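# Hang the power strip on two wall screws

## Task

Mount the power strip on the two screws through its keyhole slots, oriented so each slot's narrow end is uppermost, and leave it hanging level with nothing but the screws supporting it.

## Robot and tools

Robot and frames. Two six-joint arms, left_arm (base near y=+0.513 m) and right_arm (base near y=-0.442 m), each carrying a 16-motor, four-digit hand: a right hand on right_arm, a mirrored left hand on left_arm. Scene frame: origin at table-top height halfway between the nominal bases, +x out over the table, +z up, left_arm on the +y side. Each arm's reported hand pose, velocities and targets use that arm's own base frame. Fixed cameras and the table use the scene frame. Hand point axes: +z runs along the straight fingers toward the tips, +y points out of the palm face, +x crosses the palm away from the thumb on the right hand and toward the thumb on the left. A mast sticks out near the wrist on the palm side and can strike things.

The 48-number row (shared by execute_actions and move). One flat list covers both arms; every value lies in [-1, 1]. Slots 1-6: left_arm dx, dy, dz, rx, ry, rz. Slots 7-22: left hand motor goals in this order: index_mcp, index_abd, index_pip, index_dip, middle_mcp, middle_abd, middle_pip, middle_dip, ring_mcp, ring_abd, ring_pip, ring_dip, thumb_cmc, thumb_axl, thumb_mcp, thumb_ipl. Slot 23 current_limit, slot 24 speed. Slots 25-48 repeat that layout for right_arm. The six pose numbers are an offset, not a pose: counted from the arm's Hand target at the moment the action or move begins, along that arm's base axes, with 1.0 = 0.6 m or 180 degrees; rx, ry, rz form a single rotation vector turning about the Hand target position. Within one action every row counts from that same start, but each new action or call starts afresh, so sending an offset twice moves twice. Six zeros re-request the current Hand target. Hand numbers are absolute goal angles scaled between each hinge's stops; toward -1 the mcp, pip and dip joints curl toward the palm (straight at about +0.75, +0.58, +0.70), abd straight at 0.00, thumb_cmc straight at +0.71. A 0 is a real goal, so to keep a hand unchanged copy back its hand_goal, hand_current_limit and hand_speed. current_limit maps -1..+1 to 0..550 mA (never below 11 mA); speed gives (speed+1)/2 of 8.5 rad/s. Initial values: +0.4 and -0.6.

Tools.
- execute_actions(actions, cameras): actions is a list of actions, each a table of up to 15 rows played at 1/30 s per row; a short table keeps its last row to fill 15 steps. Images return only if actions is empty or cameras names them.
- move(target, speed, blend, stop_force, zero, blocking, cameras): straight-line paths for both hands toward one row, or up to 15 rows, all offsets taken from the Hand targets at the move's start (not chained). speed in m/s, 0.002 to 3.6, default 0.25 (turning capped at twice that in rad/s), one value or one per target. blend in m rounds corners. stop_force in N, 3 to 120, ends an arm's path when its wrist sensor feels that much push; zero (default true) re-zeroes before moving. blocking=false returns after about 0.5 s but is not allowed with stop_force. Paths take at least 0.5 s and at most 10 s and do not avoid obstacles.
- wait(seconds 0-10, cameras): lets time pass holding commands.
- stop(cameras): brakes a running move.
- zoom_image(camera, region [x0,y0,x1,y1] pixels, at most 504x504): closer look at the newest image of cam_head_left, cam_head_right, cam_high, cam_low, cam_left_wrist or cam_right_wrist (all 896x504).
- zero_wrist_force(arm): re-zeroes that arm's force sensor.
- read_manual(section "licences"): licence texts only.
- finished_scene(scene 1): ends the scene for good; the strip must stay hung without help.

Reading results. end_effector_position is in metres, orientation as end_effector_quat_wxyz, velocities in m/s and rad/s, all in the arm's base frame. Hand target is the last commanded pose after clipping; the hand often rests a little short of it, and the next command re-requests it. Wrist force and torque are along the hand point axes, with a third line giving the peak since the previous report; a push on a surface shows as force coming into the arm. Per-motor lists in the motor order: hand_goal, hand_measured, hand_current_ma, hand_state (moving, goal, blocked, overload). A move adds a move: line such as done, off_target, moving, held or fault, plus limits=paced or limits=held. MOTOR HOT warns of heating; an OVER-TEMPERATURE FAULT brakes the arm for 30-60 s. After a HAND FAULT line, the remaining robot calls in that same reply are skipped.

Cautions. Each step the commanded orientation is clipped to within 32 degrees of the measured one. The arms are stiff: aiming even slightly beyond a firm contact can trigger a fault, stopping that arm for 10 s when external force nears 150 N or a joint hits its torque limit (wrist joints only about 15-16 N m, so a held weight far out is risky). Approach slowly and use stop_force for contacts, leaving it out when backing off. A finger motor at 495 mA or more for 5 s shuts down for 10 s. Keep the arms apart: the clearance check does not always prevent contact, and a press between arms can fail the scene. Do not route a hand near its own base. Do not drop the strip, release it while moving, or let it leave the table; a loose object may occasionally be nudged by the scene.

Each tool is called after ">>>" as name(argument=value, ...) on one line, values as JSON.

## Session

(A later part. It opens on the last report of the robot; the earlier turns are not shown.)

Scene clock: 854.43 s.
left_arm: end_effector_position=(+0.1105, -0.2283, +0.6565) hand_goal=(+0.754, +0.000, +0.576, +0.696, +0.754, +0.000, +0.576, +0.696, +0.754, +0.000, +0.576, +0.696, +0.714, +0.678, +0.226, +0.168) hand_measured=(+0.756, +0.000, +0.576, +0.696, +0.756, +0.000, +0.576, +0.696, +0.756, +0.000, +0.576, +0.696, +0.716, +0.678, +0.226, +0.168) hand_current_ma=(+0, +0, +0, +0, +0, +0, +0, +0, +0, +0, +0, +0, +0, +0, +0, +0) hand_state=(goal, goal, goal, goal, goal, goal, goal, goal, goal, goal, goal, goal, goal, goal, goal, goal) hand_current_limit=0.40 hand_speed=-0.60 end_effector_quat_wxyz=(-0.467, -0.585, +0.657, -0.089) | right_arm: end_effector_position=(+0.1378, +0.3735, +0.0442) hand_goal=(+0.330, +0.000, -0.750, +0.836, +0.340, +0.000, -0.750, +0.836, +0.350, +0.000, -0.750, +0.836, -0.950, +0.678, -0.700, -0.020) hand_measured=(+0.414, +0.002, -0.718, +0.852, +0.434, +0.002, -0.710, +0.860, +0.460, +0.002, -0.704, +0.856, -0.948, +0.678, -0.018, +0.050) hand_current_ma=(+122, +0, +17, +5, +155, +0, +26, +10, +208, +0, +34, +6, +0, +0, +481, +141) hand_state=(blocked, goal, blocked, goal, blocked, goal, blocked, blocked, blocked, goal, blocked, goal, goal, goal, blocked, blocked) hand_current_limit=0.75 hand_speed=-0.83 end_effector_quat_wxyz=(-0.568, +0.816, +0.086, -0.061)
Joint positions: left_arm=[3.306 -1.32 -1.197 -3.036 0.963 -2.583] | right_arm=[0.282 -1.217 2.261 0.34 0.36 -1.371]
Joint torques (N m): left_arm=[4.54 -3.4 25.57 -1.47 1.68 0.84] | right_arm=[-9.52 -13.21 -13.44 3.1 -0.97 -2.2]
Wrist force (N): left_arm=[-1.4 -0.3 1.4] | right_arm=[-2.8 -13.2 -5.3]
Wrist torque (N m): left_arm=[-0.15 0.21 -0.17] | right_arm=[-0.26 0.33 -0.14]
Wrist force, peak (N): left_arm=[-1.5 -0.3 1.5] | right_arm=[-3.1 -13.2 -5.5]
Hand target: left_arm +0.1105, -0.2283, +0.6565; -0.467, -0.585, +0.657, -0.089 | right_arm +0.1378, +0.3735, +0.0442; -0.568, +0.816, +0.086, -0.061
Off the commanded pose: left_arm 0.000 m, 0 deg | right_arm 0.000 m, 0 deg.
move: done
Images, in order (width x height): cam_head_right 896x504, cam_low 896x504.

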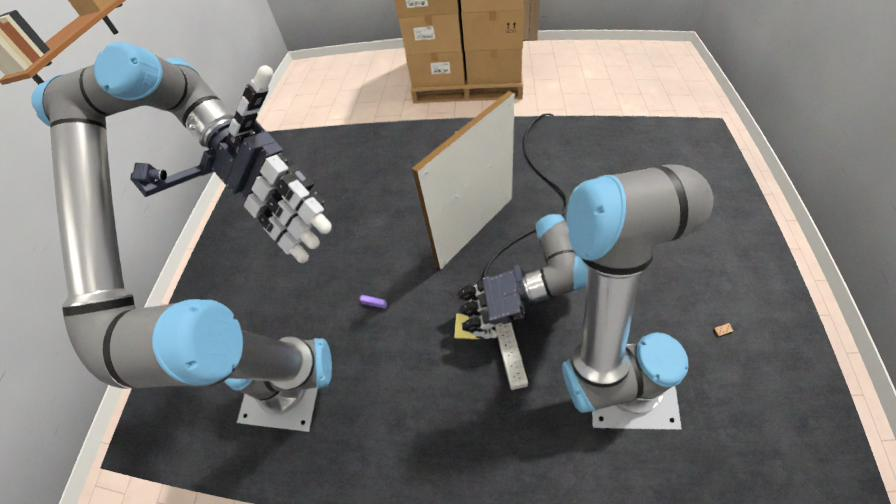

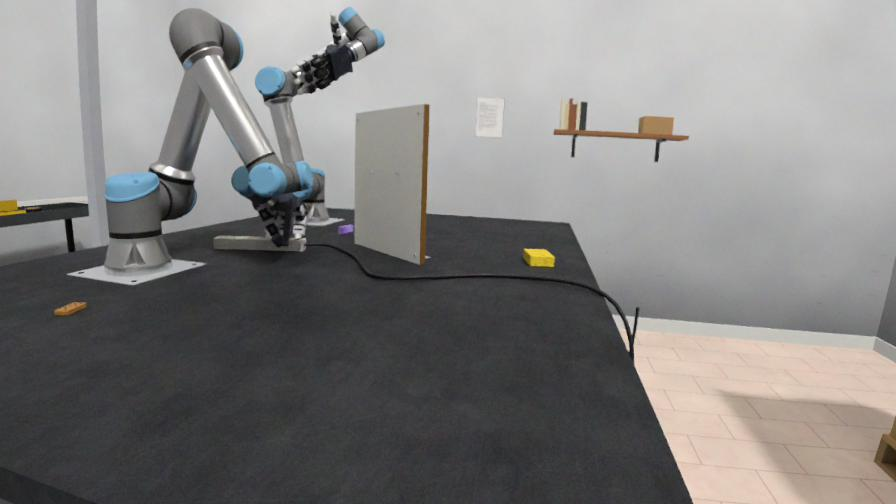

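>>> move(target=[[0,0,0,0,0,0,0.754,0,0.576,0.696,0.754,0,0.576,0.696,0.754,0,0.576,0.696,0.714,0.678,0.226,0.168,0.4,-0.6,0,0,0.0,0,0,0,0.5,0,-0.75,0.835,0.5,0,-0.75,0.835,0.5,0,-0.75,0.835,-0.95,0.678,0.2,-0.02,0.5,-0.8],[0,0,0,0,0,0,0.754,0,0.576,0.696,0.754,0,0.576,0.696,0.754,0,0.576,0.696,0.714,0.678,0.226,0.168,0.4,-0.6,0,0,0.0,0,0,0,0.6,0,-0.75,0.835,0.6,0,-0.75,0.835,0.6,0,-0.75,0.835,-0.95,0.678,0.6,0,0.5,-0.6]], speed=0.08)

>>> move(target=[[0,0,0,0,0,0,0.754,0,0.576,0.696,0.754,0,0.576,0.696,0.754,0,0.576,0.696,0.714,0.678,0.226,0.168,0.4,-0.6,0,0,0.09,0,0,0,0.6,0,-0.75,0.835,0.6,0,-0.75,0.835,0.6,0,-0.75,0.835,-0.82,0.678,0.6,0,0.5,-0.6],[0,0,0,0,0,0,0.754,0,0.576,0.696,0.754,0,0.576,0.696,0.754,0,0.576,0.696,0.714,0.678,0.226,0.168,0.4,-0.6,-0.064,-0.021,0.09,0,0,0.0167,0.6,0,-0.75,0.835,0.6,0,-0.75,0.835,0.6,0,-0.75,0.835,-0.82,0.678,0.6,0,0.5,-0.6]], speed=0.15, cameras=["cam_low","cam_head_right"])

>>> zoom_image(camera="cam_head_right", region=[440, 270, 540, 400])

>>> zoom_image(camera="cam_low", region=[200, 170, 360, 260])

Scene clock: 856.80 s.
left_arm: end_effector_position=(+0.1105, -0.2283, +0.6565) hand_goal=(+0.754, +0.000, +0.576, +0.696, +0.754, +0.000, +0.576, +0.696, +0.754, +0.000, +0.576, +0.696, +0.714, +0.678, +0.226, +0.168) hand_measured=(+0.756, +0.000, +0.576, +0.696, +0.756, +0.000, +0.576, +0.696, +0.756, +0.000, +0.576, +0.696, +0.716, +0.678, +0.226, +0.168) hand_current_ma=(+0, +0, +0, +0, +0, +0, +0, +0, +0, +0, +0, +0, +0, +0, +0, +0) hand_state=(goal, goal, goal, goal, goal, goal, goal, goal, goal, goal, goal, goal, goal, goal, goal, goal) hand_current_limit=0.40 hand_speed=-0.60 end_effector_quat_wxyz=(-0.467, -0.585, +0.657, -0.089) | right_arm: end_effector_position=(+0.1378, +0.3735, +0.0442) hand_goal=(+0.600, +0.000, -0.750, +0.836, +0.600, +0.000, -0.750, +0.836, +0.600, +0.000, -0.750, +0.836, -0.950, +0.678, +0.600, +0.000) hand_measured=(+0.586, +0.002, -0.746, +0.838, +0.584, +0.002, -0.746, +0.840, +0.586, +0.002, -0.744, +0.838, -0.948, +0.678, +0.592, -0.002) hand_current_ma=(-4, +0, +0, +0, -5, +0, +0, +0, -4, +0, +1, +0, +0, +0, -2, +0) hand_state=(goal, goal, goal, goal, goal, goal, goal, goal, goal, goal, goal, goal, goal, goal, goal, goal) hand_current_limit=0.50 hand_speed=-0.60 end_effector_quat_wxyz=(-0.568, +0.816, +0.086, -0.061)
Joint positions: left_arm=[3.306 -1.32 -1.197 -3.036 0.963 -2.583] | right_arm=[0.282 -1.216 2.261 0.341 0.36 -1.372]
Joint torques (N m): left_arm=[5.14 -3.37 26.16 -1.12 1.47 0.98] | right_arm=[-7.85 -20.33 -12.2 4.59 -2.8 -1.6]
Wrist force (N): left_arm=[-1.2 0.0 1.3] | right_arm=[0.2 -0.7 -2.3]
Wrist torque (N m): left_arm=[-0.12 0.19 -0.17] | right_arm=[0.13 0.08 0.15]
Wrist force, peak (N): left_arm=[-1.7 -0.2 1.4] | right_arm=[-2.9 -13.3 -5.5]
Hand target: left_arm +0.1105, -0.2283, +0.6565; -0.467, -0.585, +0.657, -0.089 | right_arm +0.1378, +0.3735, +0.0442; -0.568, +0.816, +0.086, -0.061
Off the commanded pose: left_arm 0.000 m, 0 deg | right_arm 0.000 m, 0 deg.
move: done

Scene clock: 858.70 s.
left_arm: end_effector_position=(+0.1105, -0.2283, +0.6565) hand_goal=(+0.754, +0.000, +0.576, +0.696, +0.754, +0.000, +0.576, +0.696, +0.754, +0.000, +0.576, +0.696, +0.714, +0.678, +0.226, +0.168) hand_measured=(+0.756, +0.000, +0.576, +0.696, +0.756, +0.000, +0.576, +0.696, +0.756, +0.000, +0.576, +0.696, +0.716, +0.678, +0.226, +0.168) hand_current_ma=(+0, +0, +0, +0, +0, +0, +0, +0, +0, +0, +0, +0, +0, +0, +0, +0) hand_state=(goal, goal, goal, goal, goal, goal, goal, goal, goal, goal, goal, goal, goal, goal, goal, goal) hand_current_limit=0.40 hand_speed=-0.60 end_effector_quat_wxyz=(-0.467, -0.585, +0.657, -0.089) | right_arm: end_effector_position=(+0.0994, +0.3609, +0.0982) hand_goal=(+0.600, +0.000, -0.750, +0.836, +0.600, +0.000, -0.750, +0.836, +0.600, +0.000, -0.750, +0.836, -0.820, +0.678, +0.600, +0.000) hand_measured=(+0.586, +0.002, -0.746, +0.838, +0.584, +0.002, -0.746, +0.840, +0.586, +0.002, -0.744, +0.838, -0.820, +0.678, +0.592, -0.002) hand_current_ma=(-4, +0, +0, +0, -5, +0, +0, +0, -4, +0, +1, +0, +0, +0, -2, +0) hand_state=(goal, goal, goal, goal, goal, goal, goal, goal, goal, goal, goal, goal, goal, goal, goal, goal) hand_current_limit=0.50 hand_speed=-0.60 end_effector_quat_wxyz=(-0.566, +0.813, +0.108, -0.076)
Joint positions: left_arm=[3.306 -1.32 -1.197 -3.036 0.963 -2.583] | right_arm=[0.279 -1.37 2.314 0.589 0.354 -1.529]
Joint torques (N m): left_arm=[4.95 -3.16 25.9 -1.41 1.57 0.79] | right_arm=[-9.29 -11.96 -0.55 4.74 -3.64 -1.94]
Wrist force (N): left_arm=[-1.5 -0.1 1.1] | right_arm=[0.0 -0.6 -2.2]
Wrist torque (N m): left_arm=[-0.11 0.22 -0.19] | right_arm=[0.14 0.10 0.13]
Wrist force, peak (N): left_arm=[-1.6 -0.1 1.5] | right_arm=[0.0 -1.1 -2.6]
Hand target: left_arm +0.1105, -0.2283, +0.6565; -0.467, -0.585, +0.657, -0.089 | right_arm +0.0994, +0.3609, +0.0982; -0.566, +0.813, +0.108, -0.076
Off the commanded pose: left_arm 0.000 m, 0 deg | right_arm 0.000 m, 0 deg.
move: done
Images, in order (width x height): cam_head_right 896x504, cam_low 896x504.

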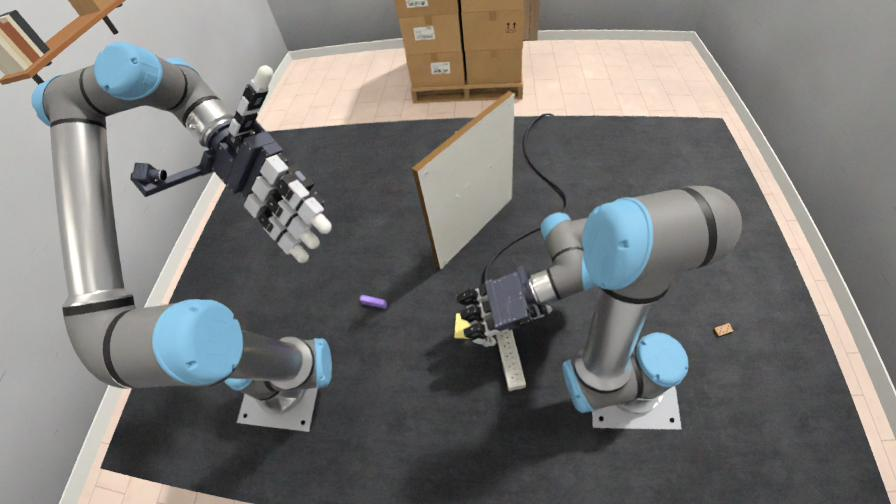

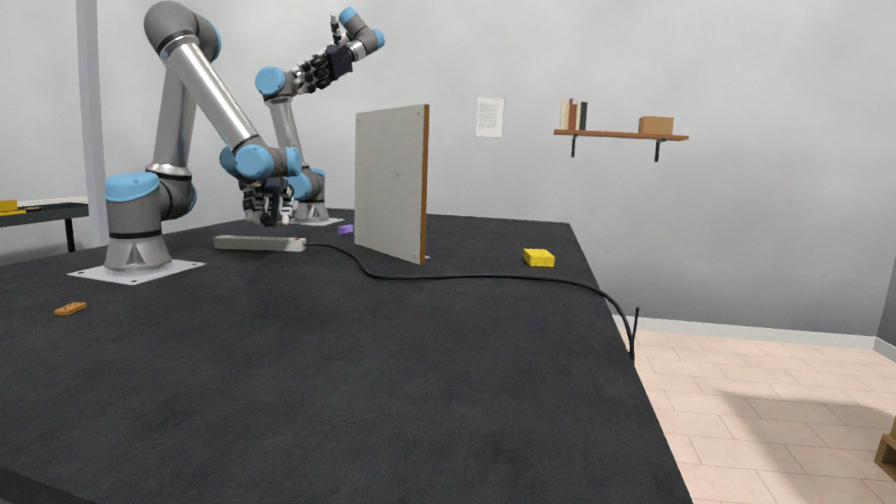

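Scaled by 3.877 from the camera's 896x504 image, which has a finer 1280x720 frame.

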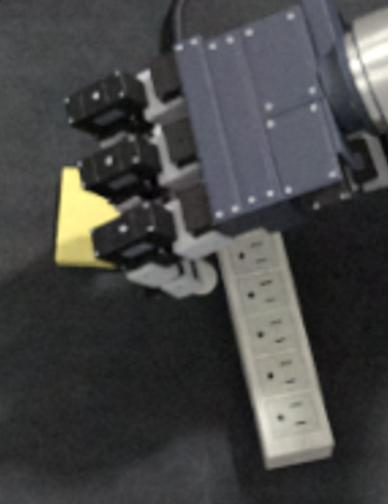

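Scaled by 3.150 from the camera's 896x504 image, which has a finer 1280x720 frame.

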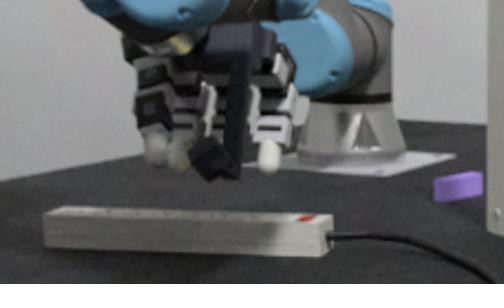

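>>> move(target=[0,0,0,0,0,0,0.754,0,0.576,0.696,0.754,0,0.576,0.696,0.754,0,0.576,0.696,0.714,0.678,0.226,0.168,0.4,-0.6,-0.0055,-0.0057,-0.0915,0,0,0,0.6,0,-0.75,0.835,0.6,0,-0.75,0.835,0.6,0,-0.75,0.835,-0.82,0.678,0.6,0,0.5,-0.6], speed=0.06, stop_force=6)

>>> move(target=[0,0,0,0,0,0,0.754,0,0.576,0.696,0.754,0,0.576,0.696,0.754,0,0.576,0.696,0.714,0.678,0.226,0.168,0.4,-0.6,0,0,0,0,0,0,0.6,0,-0.75,0.835,0.6,0,-0.75,0.835,0.6,0,-0.75,0.835,-0.82,0.678,-0.03,0.0,0.77,-0.7], speed=0.06)

>>> move(target=[0,0,0,0,0,0,0.754,0,0.576,0.696,0.754,0,0.576,0.696,0.754,0,0.576,0.696,0.714,0.678,0.226,0.168,0.4,-0.6,0,0,0,0,0,0,0.38,0,-0.75,0.835,0.39,0,-0.75,0.835,0.40,0,-0.75,0.835,-0.82,0.678,-0.2,0.0,0.77,-0.7], speed=0.06, cameras=["cam_low","cam_head_right"])

Scene clock: 861.43 s.
left_arm: end_effector_position=(+0.1105, -0.2283, +0.6565) hand_goal=(+0.754, +0.000, +0.576, +0.696, +0.754, +0.000, +0.576, +0.696, +0.754, +0.000, +0.576, +0.696, +0.714, +0.678, +0.226, +0.168) hand_measured=(+0.756, +0.000, +0.576, +0.696, +0.756, +0.000, +0.576, +0.696, +0.756, +0.000, +0.576, +0.696, +0.716, +0.678, +0.226, +0.168) hand_current_ma=(+0, +0, +0, +0, +0, +0, +0, +0, +0, +0, +0, +0, +0, +0, +0, +0) hand_state=(goal, goal, goal, goal, goal, goal, goal, goal, goal, goal, goal, goal, goal, goal, goal, goal) hand_current_limit=0.40 hand_speed=-0.60 end_effector_quat_wxyz=(-0.467, -0.585, +0.657, -0.089) | right_arm: end_effector_position=(+0.0961, +0.3575, +0.0433) hand_goal=(+0.600, +0.000, -0.750, +0.836, +0.600, +0.000, -0.750, +0.836, +0.600, +0.000, -0.750, +0.836, -0.820, +0.678, +0.600, +0.000) hand_measured=(+0.586, +0.002, -0.746, +0.838, +0.584, +0.002, -0.746, +0.840, +0.586, +0.002, -0.744, +0.838, -0.820, +0.678, +0.592, -0.002) hand_current_ma=(-4, +0, +0, +0, -5, +0, +0, +0, -4, +0, +1, +0, +0, +0, -2, +0) hand_state=(goal, goal, goal, goal, goal, goal, goal, goal, goal, goal, goal, goal, goal, goal, goal, goal) hand_current_limit=0.50 hand_speed=-0.60 end_effector_quat_wxyz=(-0.566, +0.813, +0.108, -0.076)
Joint positions: left_arm=[3.306 -1.32 -1.197 -3.036 0.963 -2.583] | right_arm=[0.268 -1.214 2.362 0.417 0.354 -1.562]
Joint torques (N m): left_arm=[4.48 -3.06 24.78 -1.38 1.79 0.8] | right_arm=[10.32 -14.65 1.7 0.17 -3.64 1.41]
Wrist force (N): left_arm=[-1.4 0.0 1.2] | right_arm=[0.0 -0.6 -2.3]
Wrist torque (N m): left_arm=[-0.12 0.21 -0.18] | right_arm=[0.15 0.10 0.14]
Wrist force, peak (N): left_arm=[-1.6 -0.2 1.6] | right_arm=[-0.2 -1.0 -2.6]
Hand target: left_arm +0.1105, -0.2283, +0.6565; -0.467, -0.585, +0.657, -0.089 | right_arm +0.0961, +0.3575, +0.0433; -0.566, +0.813, +0.108, -0.076
Off the commanded pose: left_arm 0.000 m, 0 deg | right_arm 0.000 m, 0 deg.
move: done

Scene clock: 862.47 s.
left_arm: end_effector_position=(+0.1105, -0.2283, +0.6565) hand_goal=(+0.754, +0.000, +0.576, +0.696, +0.754, +0.000, +0.576, +0.696, +0.754, +0.000, +0.576, +0.696, +0.714, +0.678, +0.226, +0.168) hand_measured=(+0.756, +0.000, +0.576, +0.696, +0.756, +0.000, +0.576, +0.696, +0.756, +0.000, +0.576, +0.696, +0.716, +0.678, +0.226, +0.168) hand_current_ma=(+0, +0, +0, +0, +0, +0, +0, +0, +0, +0, +0, +0, +0, +0, +0, +0) hand_state=(goal, goal, goal, goal, goal, goal, goal, goal, goal, goal, goal, goal, goal, goal, goal, goal) hand_current_limit=0.40 hand_speed=-0.60 end_effector_quat_wxyz=(-0.467, -0.585, +0.657, -0.089) | right_arm: end_effector_position=(+0.0961, +0.3575, +0.0433) hand_goal=(+0.600, +0.000, -0.750, +0.836, +0.600, +0.000, -0.750, +0.836, +0.600, +0.000, -0.750, +0.836, -0.820, +0.678, -0.030, +0.000) hand_measured=(+0.586, +0.002, -0.746, +0.838, +0.584, +0.002, -0.746, +0.840, +0.586, +0.002, -0.744, +0.838, -0.820, +0.678, -0.024, +0.000) hand_current_ma=(-4, +0, +0, +0, -5, +0, +0, +0, -4, +0, +1, +0, +0, +0, +1, +0) hand_state=(goal, goal, goal, goal, goal, goal, goal, goal, goal, goal, goal, goal, goal, goal, goal, goal) hand_current_limit=0.77 hand_speed=-0.70 end_effector_quat_wxyz=(-0.566, +0.813, +0.108, -0.076)
Joint positions: left_arm=[3.306 -1.32 -1.197 -3.036 0.963 -2.583] | right_arm=[0.268 -1.214 2.362 0.417 0.354 -1.562]
Joint torques (N m): left_arm=[4.69 -3.17 24.26 -1.2 1.64 1] | right_arm=[9.81 -14.56 1.41 0.36 -3.75 1.35]
Wrist force (N): left_arm=[-1.4 -0.1 1.4] | right_arm=[0.0 -0.7 -2.5]
Wrist torque (N m): left_arm=[-0.12 0.22 -0.18] | right_arm=[0.11 0.10 0.14]
Wrist force, peak (N): left_arm=[-1.7 -0.1 1.4] | right_arm=[0.0 -0.5 -2.7]
Hand target: left_arm +0.1105, -0.2283, +0.6565; -0.467, -0.585, +0.657, -0.089 | right_arm +0.0961, +0.3575, +0.0433; -0.566, +0.813, +0.108, -0.076
Off the commanded pose: left_arm 0.000 m, 0 deg | right_arm 0.000 m, 0 deg.
move: done

Scene clock: 862.97 s.
left_arm: end_effector_position=(+0.1105, -0.2283, +0.6565) hand_goal=(+0.754, +0.000, +0.576, +0.696, +0.754, +0.000, +0.576, +0.696, +0.754, +0.000, +0.576, +0.696, +0.714, +0.678, +0.226, +0.168) hand_measured=(+0.756, +0.000, +0.576, +0.696, +0.756, +0.000, +0.576, +0.696, +0.756, +0.000, +0.576, +0.696, +0.716, +0.678, +0.226, +0.168) hand_current_ma=(+0, +0, +0, +0, +0, +0, +0, +0, +0, +0, +0, +0, +0, +0, +0, +0) hand_state=(goal, goal, goal, goal, goal, goal, goal, goal, goal, goal, goal, goal, goal, goal, goal, goal) hand_current_limit=0.40 hand_speed=-0.60 end_effector_quat_wxyz=(-0.467, -0.585, +0.657, -0.089) | right_arm: end_effector_position=(+0.0961, +0.3575, +0.0434) hand_goal=(+0.380, +0.000, -0.750, +0.836, +0.390, +0.000, -0.750, +0.836, +0.400, +0.000, -0.750, +0.836, -0.820, +0.678, -0.200, +0.000) hand_measured=(+0.502, +0.002, -0.730, +0.846, +0.496, +0.002, -0.730, +0.846, +0.492, +0.002, -0.728, +0.844, -0.814, +0.678, -0.050, +0.034) hand_current_ma=(+257, +0, +7, +2, +198, +0, +7, +2, +146, +0, +8, +1, +1, +0, +487, +33) hand_state=(blocked, goal, blocked, goal, blocked, goal, blocked, goal, blocked, goal, blocked, goal, goal, goal, blocked, blocked) hand_current_limit=0.77 hand_speed=-0.70 end_effector_quat_wxyz=(-0.567, +0.813, +0.108, -0.076)
Joint positions: left_arm=[3.306 -1.32 -1.197 -3.036 0.963 -2.583] | right_arm=[0.268 -1.214 2.362 0.417 0.354 -1.562]
Joint torques (N m): left_arm=[4.41 -2.8 25.5 -1.19 1.55 1.01] | right_arm=[8.7 -14.53 0.77 0.39 0.88 1.38]
Wrist force (N): left_arm=[-1.4 -0.1 1.3] | right_arm=[-0.4 -11.4 -2.3]
Wrist torque (N m): left_arm=[-0.11 0.21 -0.17] | right_arm=[-0.14 0.14 -0.03]
Wrist force, peak (N): left_arm=[-1.6 -0.2 1.4] | right_arm=[-0.5 -12.1 -2.7]
Hand target: left_arm +0.1105, -0.2283, +0.6565; -0.467, -0.585, +0.657, -0.089 | right_arm +0.0961, +0.3575, +0.0433; -0.566, +0.813, +0.108, -0.076
Off the commanded pose: left_arm 0.000 m, 0 deg | right_arm 0.000 m, 0 deg.
move: done
Images, in order (width x height): cam_head_right 896x504, cam_low 896x504.

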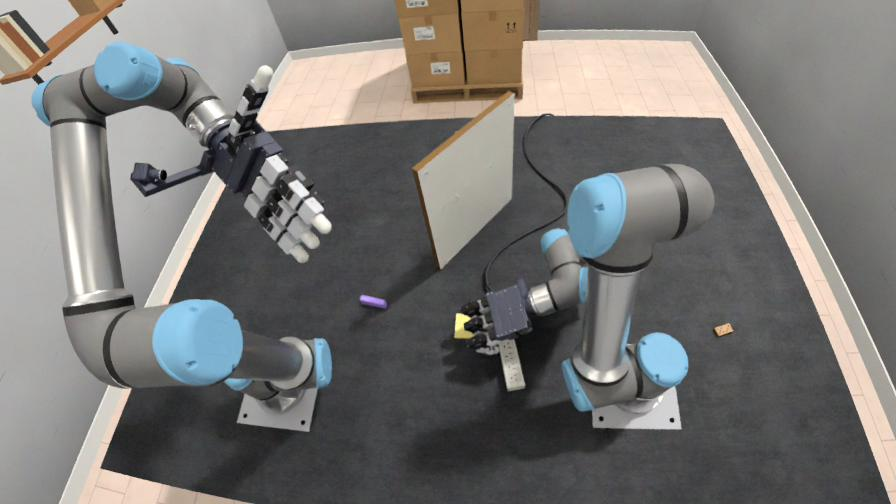

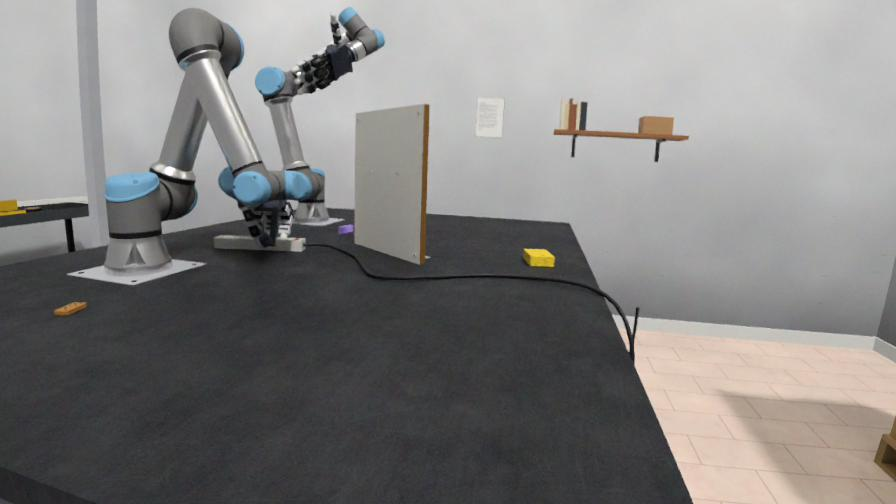

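>>> move(target=[0,0,0,0,0,0,0.754,0,0.576,0.696,0.754,0,0.576,0.696,0.754,0,0.576,0.696,0.714,0.678,0.226,0.168,0.4,-0.6,0,0,0.0018,0,0,0,0.33,0,-0.75,0.835,0.34,0,-0.75,0.835,0.35,0,-0.75,0.835,-0.82,0.678,-0.7,-0.02,0.77,-0.83], speed=0.06)

>>> move(target=[0,0,0,0,0,0,0.754,0,0.576,0.696,0.754,0,0.576,0.696,0.754,0,0.576,0.696,0.714,0.678,0.226,0.168,0.4,-0.6,0,0,0.07,0,0,0,0.33,0,-0.75,0.835,0.34,0,-0.75,0.835,0.35,0,-0.75,0.835,-0.82,0.678,-0.7,-0.02,0.77,-0.83], speed=0.05, cameras=["cam_low","cam_head_right"])

>>> zoom_image(camera="cam_low", region=[200, 170, 360, 260])

Scene clock: 865.33 s.
left_arm: end_effector_position=(+0.1105, -0.2283, +0.6565) hand_goal=(+0.754, +0.000, +0.576, +0.696, +0.754, +0.000, +0.576, +0.696, +0.754, +0.000, +0.576, +0.696, +0.714, +0.678, +0.226, +0.168) hand_measured=(+0.756, +0.000, +0.576, +0.696, +0.756, +0.000, +0.576, +0.696, +0.756, +0.000, +0.576, +0.696, +0.716, +0.678, +0.226, +0.168) hand_current_ma=(+0, +0, +0, +0, +0, +0, +0, +0, +0, +0, +0, +0, +0, +0, +0, +0) hand_state=(goal, goal, goal, goal, goal, goal, goal, goal, goal, goal, goal, goal, goal, goal, goal, goal) hand_current_limit=0.40 hand_speed=-0.60 end_effector_quat_wxyz=(-0.467, -0.585, +0.657, -0.089) | right_arm: end_effector_position=(+0.0961, +0.3575, +0.0444) hand_goal=(+0.330, +0.000, -0.750, +0.836, +0.340, +0.000, -0.750, +0.836, +0.350, +0.000, -0.750, +0.836, -0.820, +0.678, -0.700, -0.020) hand_measured=(+0.476, +0.002, -0.718, +0.852, +0.470, +0.002, -0.718, +0.854, +0.466, +0.002, -0.714, +0.850, -0.812, +0.678, -0.050, +0.042) hand_current_ma=(+361, +0, +18, +4, +294, +0, +18, +6, +232, +0, +21, +4, +2, +0, +487, +111) hand_state=(blocked, goal, blocked, goal, blocked, goal, blocked, goal, blocked, goal, blocked, goal, goal, goal, blocked, blocked) hand_current_limit=0.77 hand_speed=-0.83 end_effector_quat_wxyz=(-0.566, +0.813, +0.108, -0.076)
Joint positions: left_arm=[3.306 -1.32 -1.197 -3.036 0.963 -2.583] | right_arm=[0.268 -1.218 2.361 0.421 0.354 -1.562]
Joint torques (N m): left_arm=[4.41 -2.69 25.48 -1.29 1.89 0.78] | right_arm=[2.27 -28.51 -11.72 3.87 0.66 1.03]
Wrist force (N): left_arm=[-1.4 -0.1 1.2] | right_arm=[-0.7 -6.8 -2.0]
Wrist torque (N m): left_arm=[-0.11 0.21 -0.18] | right_arm=[-0.02 0.07 0.07]
Wrist force, peak (N): left_arm=[-1.7 -0.2 1.5] | right_arm=[-0.3 -12.3 -2.6]
Hand target: left_arm +0.1105, -0.2283, +0.6565; -0.467, -0.585, +0.657, -0.089 | right_arm +0.0961, +0.3575, +0.0444; -0.566, +0.813, +0.108, -0.076
Off the commanded pose: left_arm 0.000 m, 0 deg | right_arm 0.000 m, 0 deg.
move: done

Scene clock: 866.70 s.
left_arm: end_effector_position=(+0.1105, -0.2283, +0.6565) hand_goal=(+0.754, +0.000, +0.576, +0.696, +0.754, +0.000, +0.576, +0.696, +0.754, +0.000, +0.576, +0.696, +0.714, +0.678, +0.226, +0.168) hand_measured=(+0.756, +0.000, +0.576, +0.696, +0.756, +0.000, +0.576, +0.696, +0.756, +0.000, +0.576, +0.696, +0.716, +0.678, +0.226, +0.168) hand_current_ma=(+0, +0, +0, +0, +0, +0, +0, +0, +0, +0, +0, +0, +0, +0, +0, +0) hand_state=(goal, goal, goal, goal, goal, goal, goal, goal, goal, goal, goal, goal, goal, goal, goal, goal) hand_current_limit=0.40 hand_speed=-0.60 end_effector_quat_wxyz=(-0.467, -0.585, +0.657, -0.089) | right_arm: end_effector_position=(+0.0961, +0.3575, +0.0864) hand_goal=(+0.330, +0.000, -0.750, +0.836, +0.340, +0.000, -0.750, +0.836, +0.350, +0.000, -0.750, +0.836, -0.820, +0.678, -0.700, -0.020) hand_measured=(+0.458, +0.002, -0.700, +0.862, +0.448, +0.002, -0.708, +0.860, +0.434, +0.002, -0.712, +0.852, -0.800, +0.682, -0.044, +0.052) hand_current_ma=(+280, +0, +40, +11, +201, +0, +28, +10, +127, +0, +24, +5, +7, +1, +487, +143) hand_state=(blocked, goal, blocked, blocked, blocked, goal, blocked, blocked, blocked, goal, blocked, goal, goal, goal, blocked, blocked) hand_current_limit=0.77 hand_speed=-0.83 end_effector_quat_wxyz=(-0.567, +0.813, +0.108, -0.076)
Joint positions: left_arm=[3.306 -1.32 -1.197 -3.036 0.963 -2.583] | right_arm=[0.268 -1.34 2.339 0.565 0.354 -1.562]
Joint torques (N m): left_arm=[4.95 -2.13 25.18 -1.28 1.64 0.84] | right_arm=[-9.64 -25.84 -14.47 5.1 -0.37 -1.56]
Wrist force (N): left_arm=[-1.4 0.0 1.3] | right_arm=[-0.1 2.5 -1.5]
Wrist torque (N m): left_arm=[-0.11 0.20 -0.18] | right_arm=[0.25 0.13 0.18]
Wrist force, peak (N): left_arm=[-1.5 -0.1 1.5] | right_arm=[-0.9 -6.9 -1.9]
Hand target: left_arm +0.1105, -0.2283, +0.6565; -0.467, -0.585, +0.657, -0.089 | right_arm +0.0961, +0.3575, +0.0864; -0.566, +0.813, +0.108, -0.076
Off the commanded pose: left_arm 0.000 m, 0 deg | right_arm 0.000 m, 0 deg.
move: done
Images, in order (width x height): cam_head_right 896x504, cam_low 896x504.

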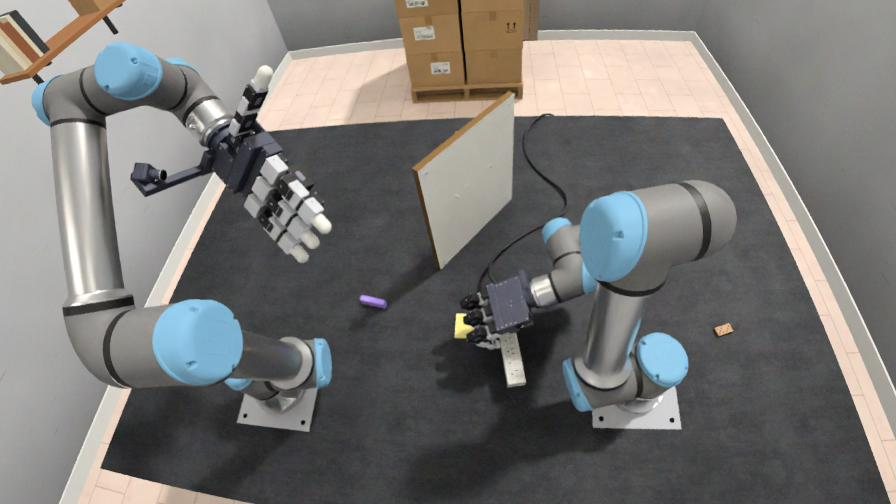

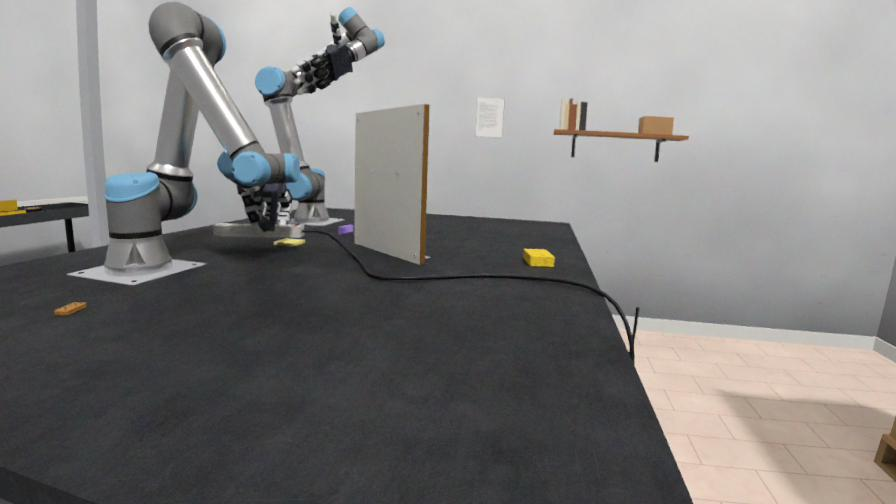

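Scaled by 3.150 from the camera's 896x504 image, which has a finer 1280x720 frame.

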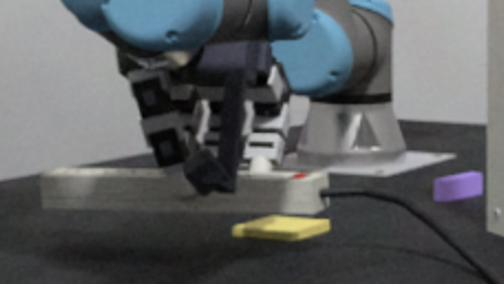

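>>> move(target=[[0,0,0,0,0,0,0.754,0,0.576,0.696,0.754,0,0.576,0.696,0.754,0,0.576,0.696,0.714,0.678,0.226,0.168,0.4,-0.6,0.03,-0.015,0.14,-0.2417,-0.0639,0,0.335,0,-0.75,0.835,0.33,0,-0.75,0.835,0.32,0,-0.75,0.835,-0.82,0.678,-0.7,-0.02,0.77,-0.83]], speed=0.18, cameras=["cam_low","cam_head_right"])

>>> zoom_image(camera="cam_low", region=[200, 130, 360, 260])

Scene clock: 869.97 s.
left_arm: end_effector_position=(+0.1105, -0.2283, +0.6565) hand_goal=(+0.754, +0.000, +0.576, +0.696, +0.754, +0.000, +0.576, +0.696, +0.754, +0.000, +0.576, +0.696, +0.714, +0.678, +0.226, +0.168) hand_measured=(+0.756, +0.000, +0.576, +0.696, +0.756, +0.000, +0.576, +0.696, +0.756, +0.000, +0.576, +0.696, +0.716, +0.678, +0.226, +0.168) hand_current_ma=(+0, +0, +0, +0, +0, +0, +0, +0, +0, +0, +0, +0, +0, +0, +0, +0) hand_state=(goal, goal, goal, goal, goal, goal, goal, goal, goal, goal, goal, goal, goal, goal, goal, goal) hand_current_limit=0.40 hand_speed=-0.60 end_effector_quat_wxyz=(-0.467, -0.585, +0.657, -0.089) | right_arm: end_effector_position=(+0.1141, +0.3485, +0.1704) hand_goal=(+0.336, +0.000, -0.750, +0.836, +0.330, +0.000, -0.750, +0.836, +0.320, +0.000, -0.750, +0.836, -0.820, +0.678, -0.700, -0.020) hand_measured=(+0.458, +0.000, -0.700, +0.862, +0.440, +0.002, -0.706, +0.860, +0.422, +0.002, -0.706, +0.854, -0.796, +0.684, -0.040, +0.052) hand_current_ma=(+255, +0, +40, +11, +213, +0, +31, +10, +178, +0, +32, +6, +10, +1, +487, +145) hand_state=(blocked, goal, blocked, blocked, blocked, goal, blocked, blocked, blocked, goal, blocked, goal, blocked, goal, blocked, blocked) hand_current_limit=0.77 hand_speed=-0.83 end_effector_quat_wxyz=(-0.212, +0.969, +0.127, -0.031)
Joint positions: left_arm=[3.306 -1.32 -1.197 -3.036 0.963 -2.583] | right_arm=[0.797 -1.399 1.776 0.967 1.2 -0.991]
Joint torques (N m): left_arm=[3.68 -2.88 25.78 -1.15 1.56 0.89] | right_arm=[8.69 -19.15 -22.38 4.53 0.82 1.6]
Wrist force (N): left_arm=[-1.2 -0.1 1.1] | right_arm=[0.1 0.2 1.0]
Wrist torque (N m): left_arm=[-0.10 0.19 -0.16] | right_arm=[0.35 -0.21 -0.01]
Wrist force, peak (N): left_arm=[-1.6 0.0 1.5] | right_arm=[-0.3 2.7 -1.3]
Hand target: left_arm +0.1105, -0.2283, +0.6565; -0.467, -0.585, +0.657, -0.089 | right_arm +0.1141, +0.3485, +0.1704; -0.212, +0.969, +0.127, -0.031
Off the commanded pose: left_arm 0.000 m, 0 deg | right_arm 0.000 m, 0 deg.
move: done
Images, in order (width x height): cam_head_right 896x504, cam_low 896x504.

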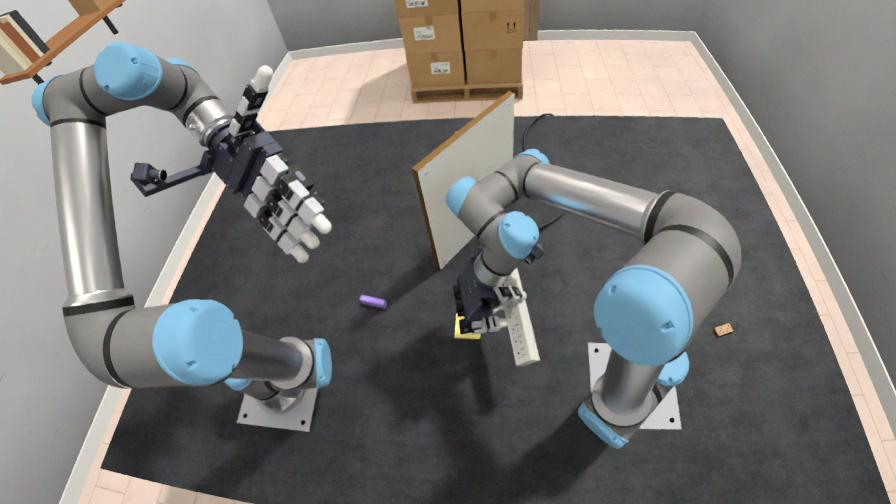

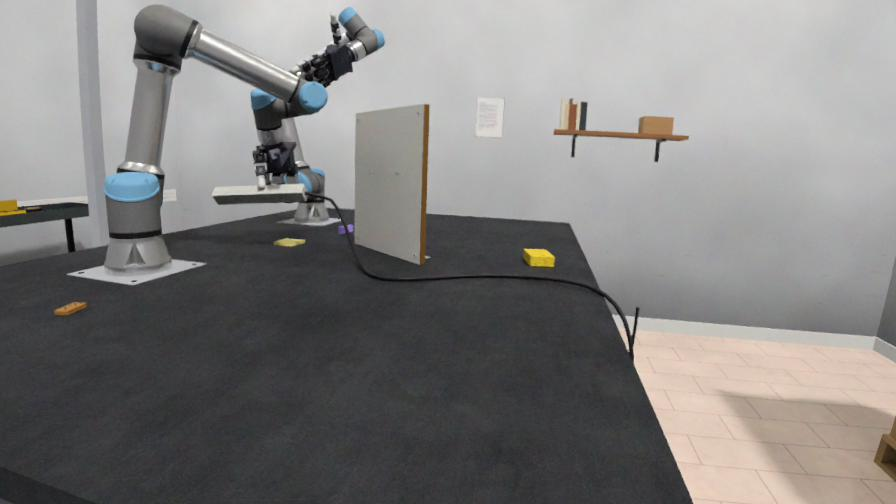

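Scaled by 3.150 from the camera's 896x504 image, which has a finer 1280x720 frame.

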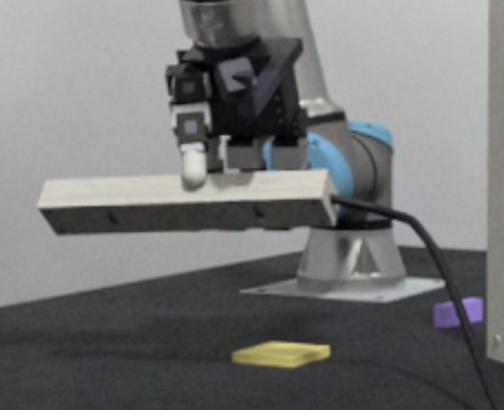

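>>> move(target=[[0,0,0,0,0,0,0.754,0,0.576,0.696,0.754,0,0.576,0.696,0.754,0,0.576,0.696,0.714,0.678,0.226,0.168,0.4,-0.6,0.0265,-0.031,0.06,-0.1343,-0.0355,0,0.335,0,-0.75,0.835,0.33,0,-0.75,0.835,0.32,0,-0.75,0.835,-0.82,0.678,-0.7,-0.02,0.77,-0.83]], speed=0.18, cameras=["cam_low","cam_head_right"])

>>> zoom_image(camera="cam_low", region=[200, 130, 360, 260])

Scene clock: 872.10 s.
left_arm: end_effector_position=(+0.1105, -0.2283, +0.6565) hand_goal=(+0.754, +0.000, +0.576, +0.696, +0.754, +0.000, +0.576, +0.696, +0.754, +0.000, +0.576, +0.696, +0.714, +0.678, +0.226, +0.168) hand_measured=(+0.756, +0.000, +0.576, +0.696, +0.756, +0.000, +0.576, +0.696, +0.756, +0.000, +0.576, +0.696, +0.716, +0.678, +0.226, +0.168) hand_current_ma=(+0, +0, +0, +0, +0, +0, +0, +0, +0, +0, +0, +0, +0, +0, +0, +0) hand_state=(goal, goal, goal, goal, goal, goal, goal, goal, goal, goal, goal, goal, goal, goal, goal, goal) hand_current_limit=0.40 hand_speed=-0.60 end_effector_quat_wxyz=(-0.467, -0.585, +0.657, -0.089) | right_arm: end_effector_position=(+0.1300, +0.3299, +0.2064) hand_goal=(+0.336, +0.000, -0.750, +0.836, +0.330, +0.000, -0.750, +0.836, +0.320, +0.000, -0.750, +0.836, -0.820, +0.678, -0.700, -0.020) hand_measured=(+0.458, +0.000, -0.700, +0.862, +0.440, +0.002, -0.706, +0.860, +0.422, +0.002, -0.704, +0.856, -0.798, +0.684, -0.040, +0.052) hand_current_ma=(+255, +0, +40, +11, +213, +0, +31, +10, +178, +0, +34, +6, +9, +1, +487, +145) hand_state=(blocked, goal, blocked, blocked, blocked, goal, blocked, blocked, blocked, goal, blocked, goal, blocked, goal, blocked, blocked) hand_current_limit=0.77 hand_speed=-0.83 end_effector_quat_wxyz=(+0.003, +0.992, +0.129, -0.003)
Joint positions: left_arm=[3.306 -1.32 -1.197 -3.036 0.963 -2.583] | right_arm=[0.959 -1.217 1.546 1.25 1.57 -0.871]
Joint torques (N m): left_arm=[5.1 -2.47 25.89 -1.25 1.53 0.85] | right_arm=[10.58 -25.26 -21.31 5.7 1.88 1.63]
Wrist force (N): left_arm=[-1.4 0.0 1.5] | right_arm=[0.3 -1.4 1.7]
Wrist torque (N m): left_arm=[-0.12 0.21 -0.18] | right_arm=[0.34 -0.31 -0.19]
Wrist force, peak (N): left_arm=[-1.8 -0.3 1.2] | right_arm=[0.4 -1.1 2.5]
Hand target: left_arm +0.1105, -0.2283, +0.6565; -0.467, -0.585, +0.657, -0.089 | right_arm +0.1300, +0.3299, +0.2064; +0.003, +0.992, +0.129, -0.003
Off the commanded pose: left_arm 0.000 m, 0 deg | right_arm 0.000 m, 0 deg.
move: done
Images, in order (width x height): cam_head_right 896x504, cam_low 896x504.

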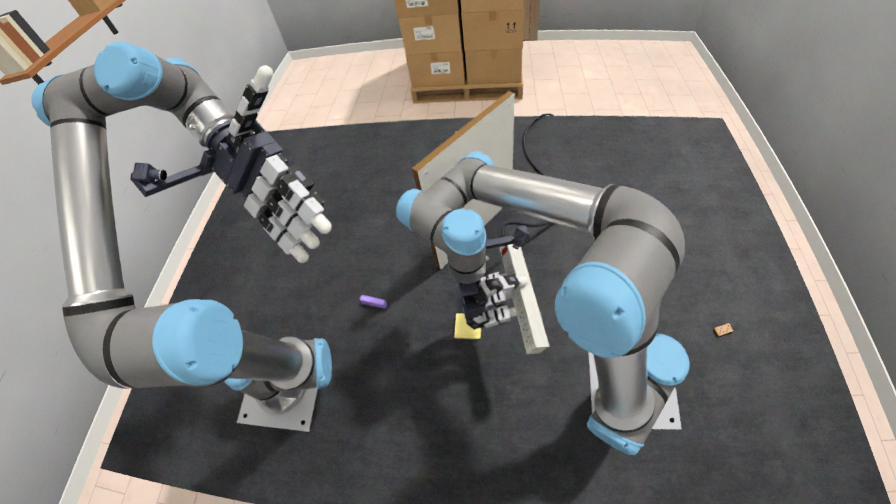

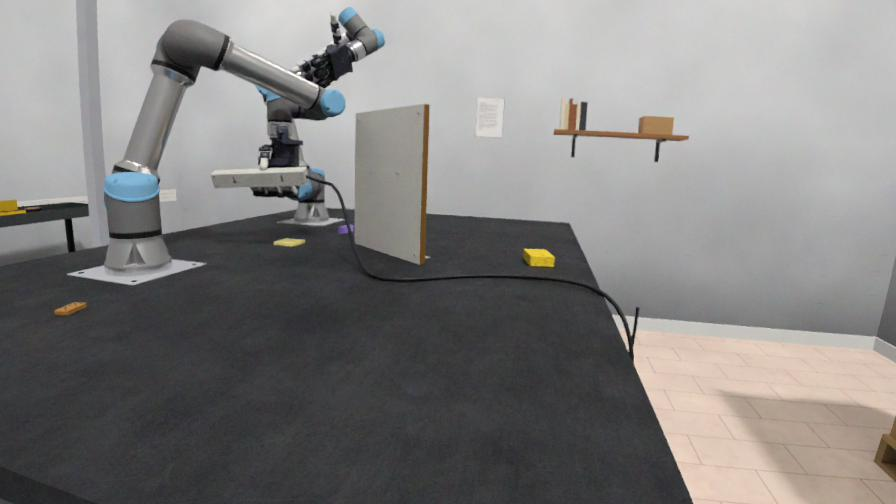

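Scaled by 3.150 from the camera's 896x504 image, which has a finer 1280x720 frame.

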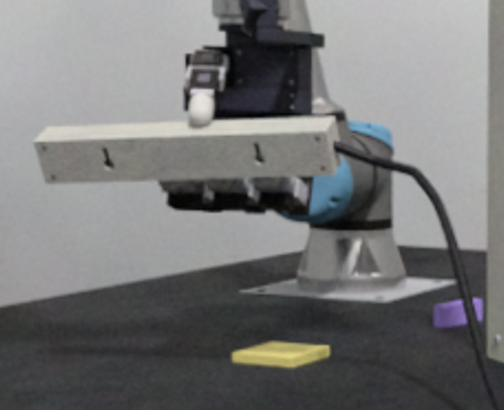

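>>> move(target=[[0,0,0,0,0,0,0.754,0,0.576,0.696,0.754,0,0.576,0.696,0.754,0,0.576,0.696,0.714,0.678,0.226,0.168,0.4,-0.6,-0.0267,-0.0792,-0.0107,0,0,0.1233,0.335,0,-0.75,0.835,0.33,0,-0.75,0.835,0.32,0,-0.75,0.835,-0.82,0.678,-0.7,-0.02,0.77,-0.83],[0,0,0,0,0,0,0.754,0,0.576,0.696,0.754,0,0.576,0.696,0.754,0,0.576,0.696,0.714,0.678,0.226,0.168,0.4,-0.6,0.0567,-0.1483,0.006,0,0,0.262,0.335,0,-0.75,0.835,0.33,0,-0.75,0.835,0.32,0,-0.75,0.835,-0.82,0.678,-0.7,-0.02,0.77,-0.83]], speed=0.13, blend=[0.02,0], cameras=["cam_low","cam_head_right"])

>>> zoom_image(camera="cam_low", region=[200, 130, 360, 260])

Scene clock: 876.43 s.
left_arm: end_effector_position=(+0.1105, -0.2283, +0.6565) hand_goal=(+0.754, +0.000, +0.576, +0.696, +0.754, +0.000, +0.576, +0.696, +0.754, +0.000, +0.576, +0.696, +0.714, +0.678, +0.226, +0.168) hand_measured=(+0.756, +0.000, +0.576, +0.696, +0.756, +0.000, +0.576, +0.696, +0.756, +0.000, +0.576, +0.696, +0.716, +0.678, +0.226, +0.168) hand_current_ma=(+0, +0, +0, +0, +0, +0, +0, +0, +0, +0, +0, +0, +0, +0, +0, +0) hand_state=(goal, goal, goal, goal, goal, goal, goal, goal, goal, goal, goal, goal, goal, goal, goal, goal) hand_current_limit=0.40 hand_speed=-0.60 end_effector_quat_wxyz=(-0.467, -0.585, +0.657, -0.089) | right_arm: end_effector_position=(+0.1640, +0.2409, +0.2100) hand_goal=(+0.336, +0.000, -0.750, +0.836, +0.330, +0.000, -0.750, +0.836, +0.320, +0.000, -0.750, +0.836, -0.820, +0.678, -0.700, -0.020) hand_measured=(+0.458, +0.000, -0.700, +0.862, +0.440, +0.002, -0.706, +0.860, +0.422, +0.002, -0.702, +0.856, -0.798, +0.684, -0.040, +0.052) hand_current_ma=(+255, +0, +40, +11, +213, +0, +32, +11, +178, +0, +37, +7, +8, +1, +487, +145) hand_state=(blocked, goal, blocked, blocked, blocked, goal, blocked, blocked, blocked, goal, blocked, blocked, blocked, goal, blocked, blocked) hand_current_limit=0.77 hand_speed=-0.83 end_effector_quat_wxyz=(+0.004, +0.857, +0.515, -0.002)
Joint positions: left_arm=[3.306 -1.32 -1.197 -3.036 0.963 -2.583] | right_arm=[0.822 -1.51 1.897 1.189 1.577 -1.831]
Joint torques (N m): left_arm=[4.35 -2.85 24.81 -1.27 1.6 1.03] | right_arm=[-10.69 -27.77 -9.29 5.02 -0.98 -1.64]
Wrist force (N): left_arm=[-1.5 -0.2 1.4] | right_arm=[0.2 -1.0 2.0]
Wrist torque (N m): left_arm=[-0.15 0.22 -0.18] | right_arm=[0.37 -0.33 -0.08]
Wrist force, peak (N): left_arm=[-1.6 -0.1 1.5] | right_arm=[0.4 -1.0 2.6]
Hand target: left_arm +0.1105, -0.2283, +0.6565; -0.467, -0.585, +0.657, -0.089 | right_arm +0.1640, +0.2409, +0.2100; +0.004, +0.857, +0.515, -0.002
Off the commanded pose: left_arm 0.000 m, 0 deg | right_arm 0.000 m, 0 deg.
move: done
Images, in order (width x height): cam_head_right 896x504, cam_low 896x504.

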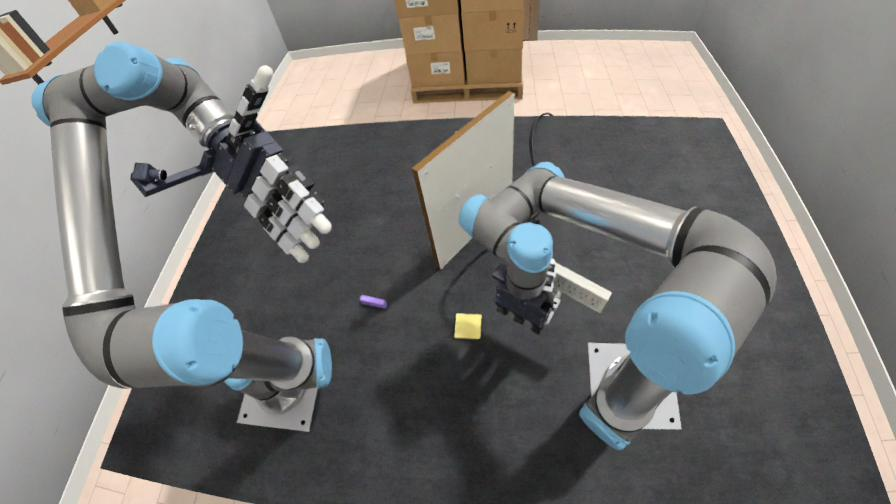

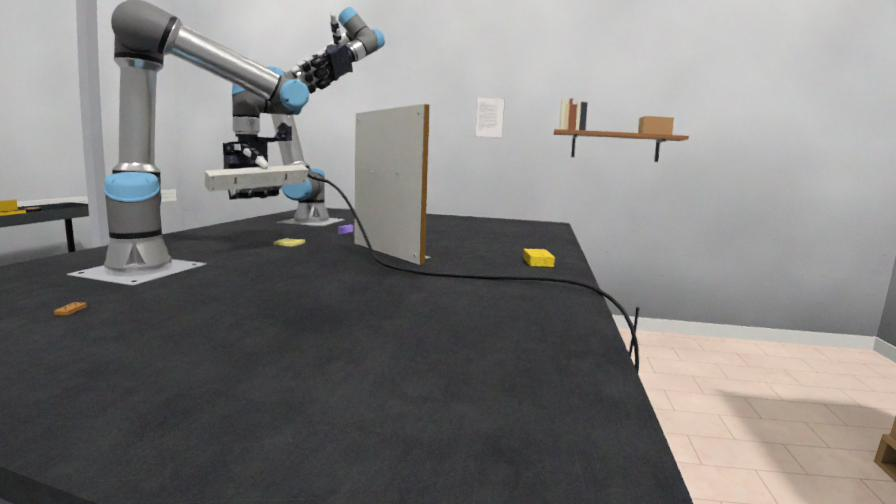

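Scaled by 3.150 from the camera's 896x504 image, which has a finer 1280x720 frame.

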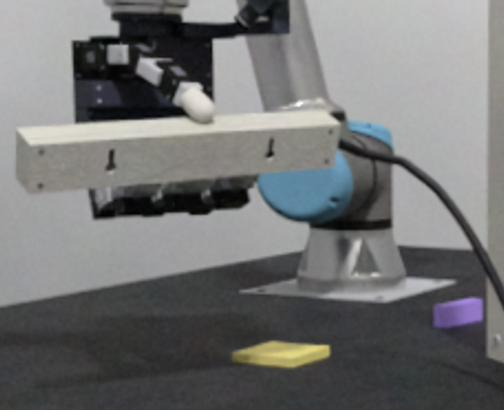

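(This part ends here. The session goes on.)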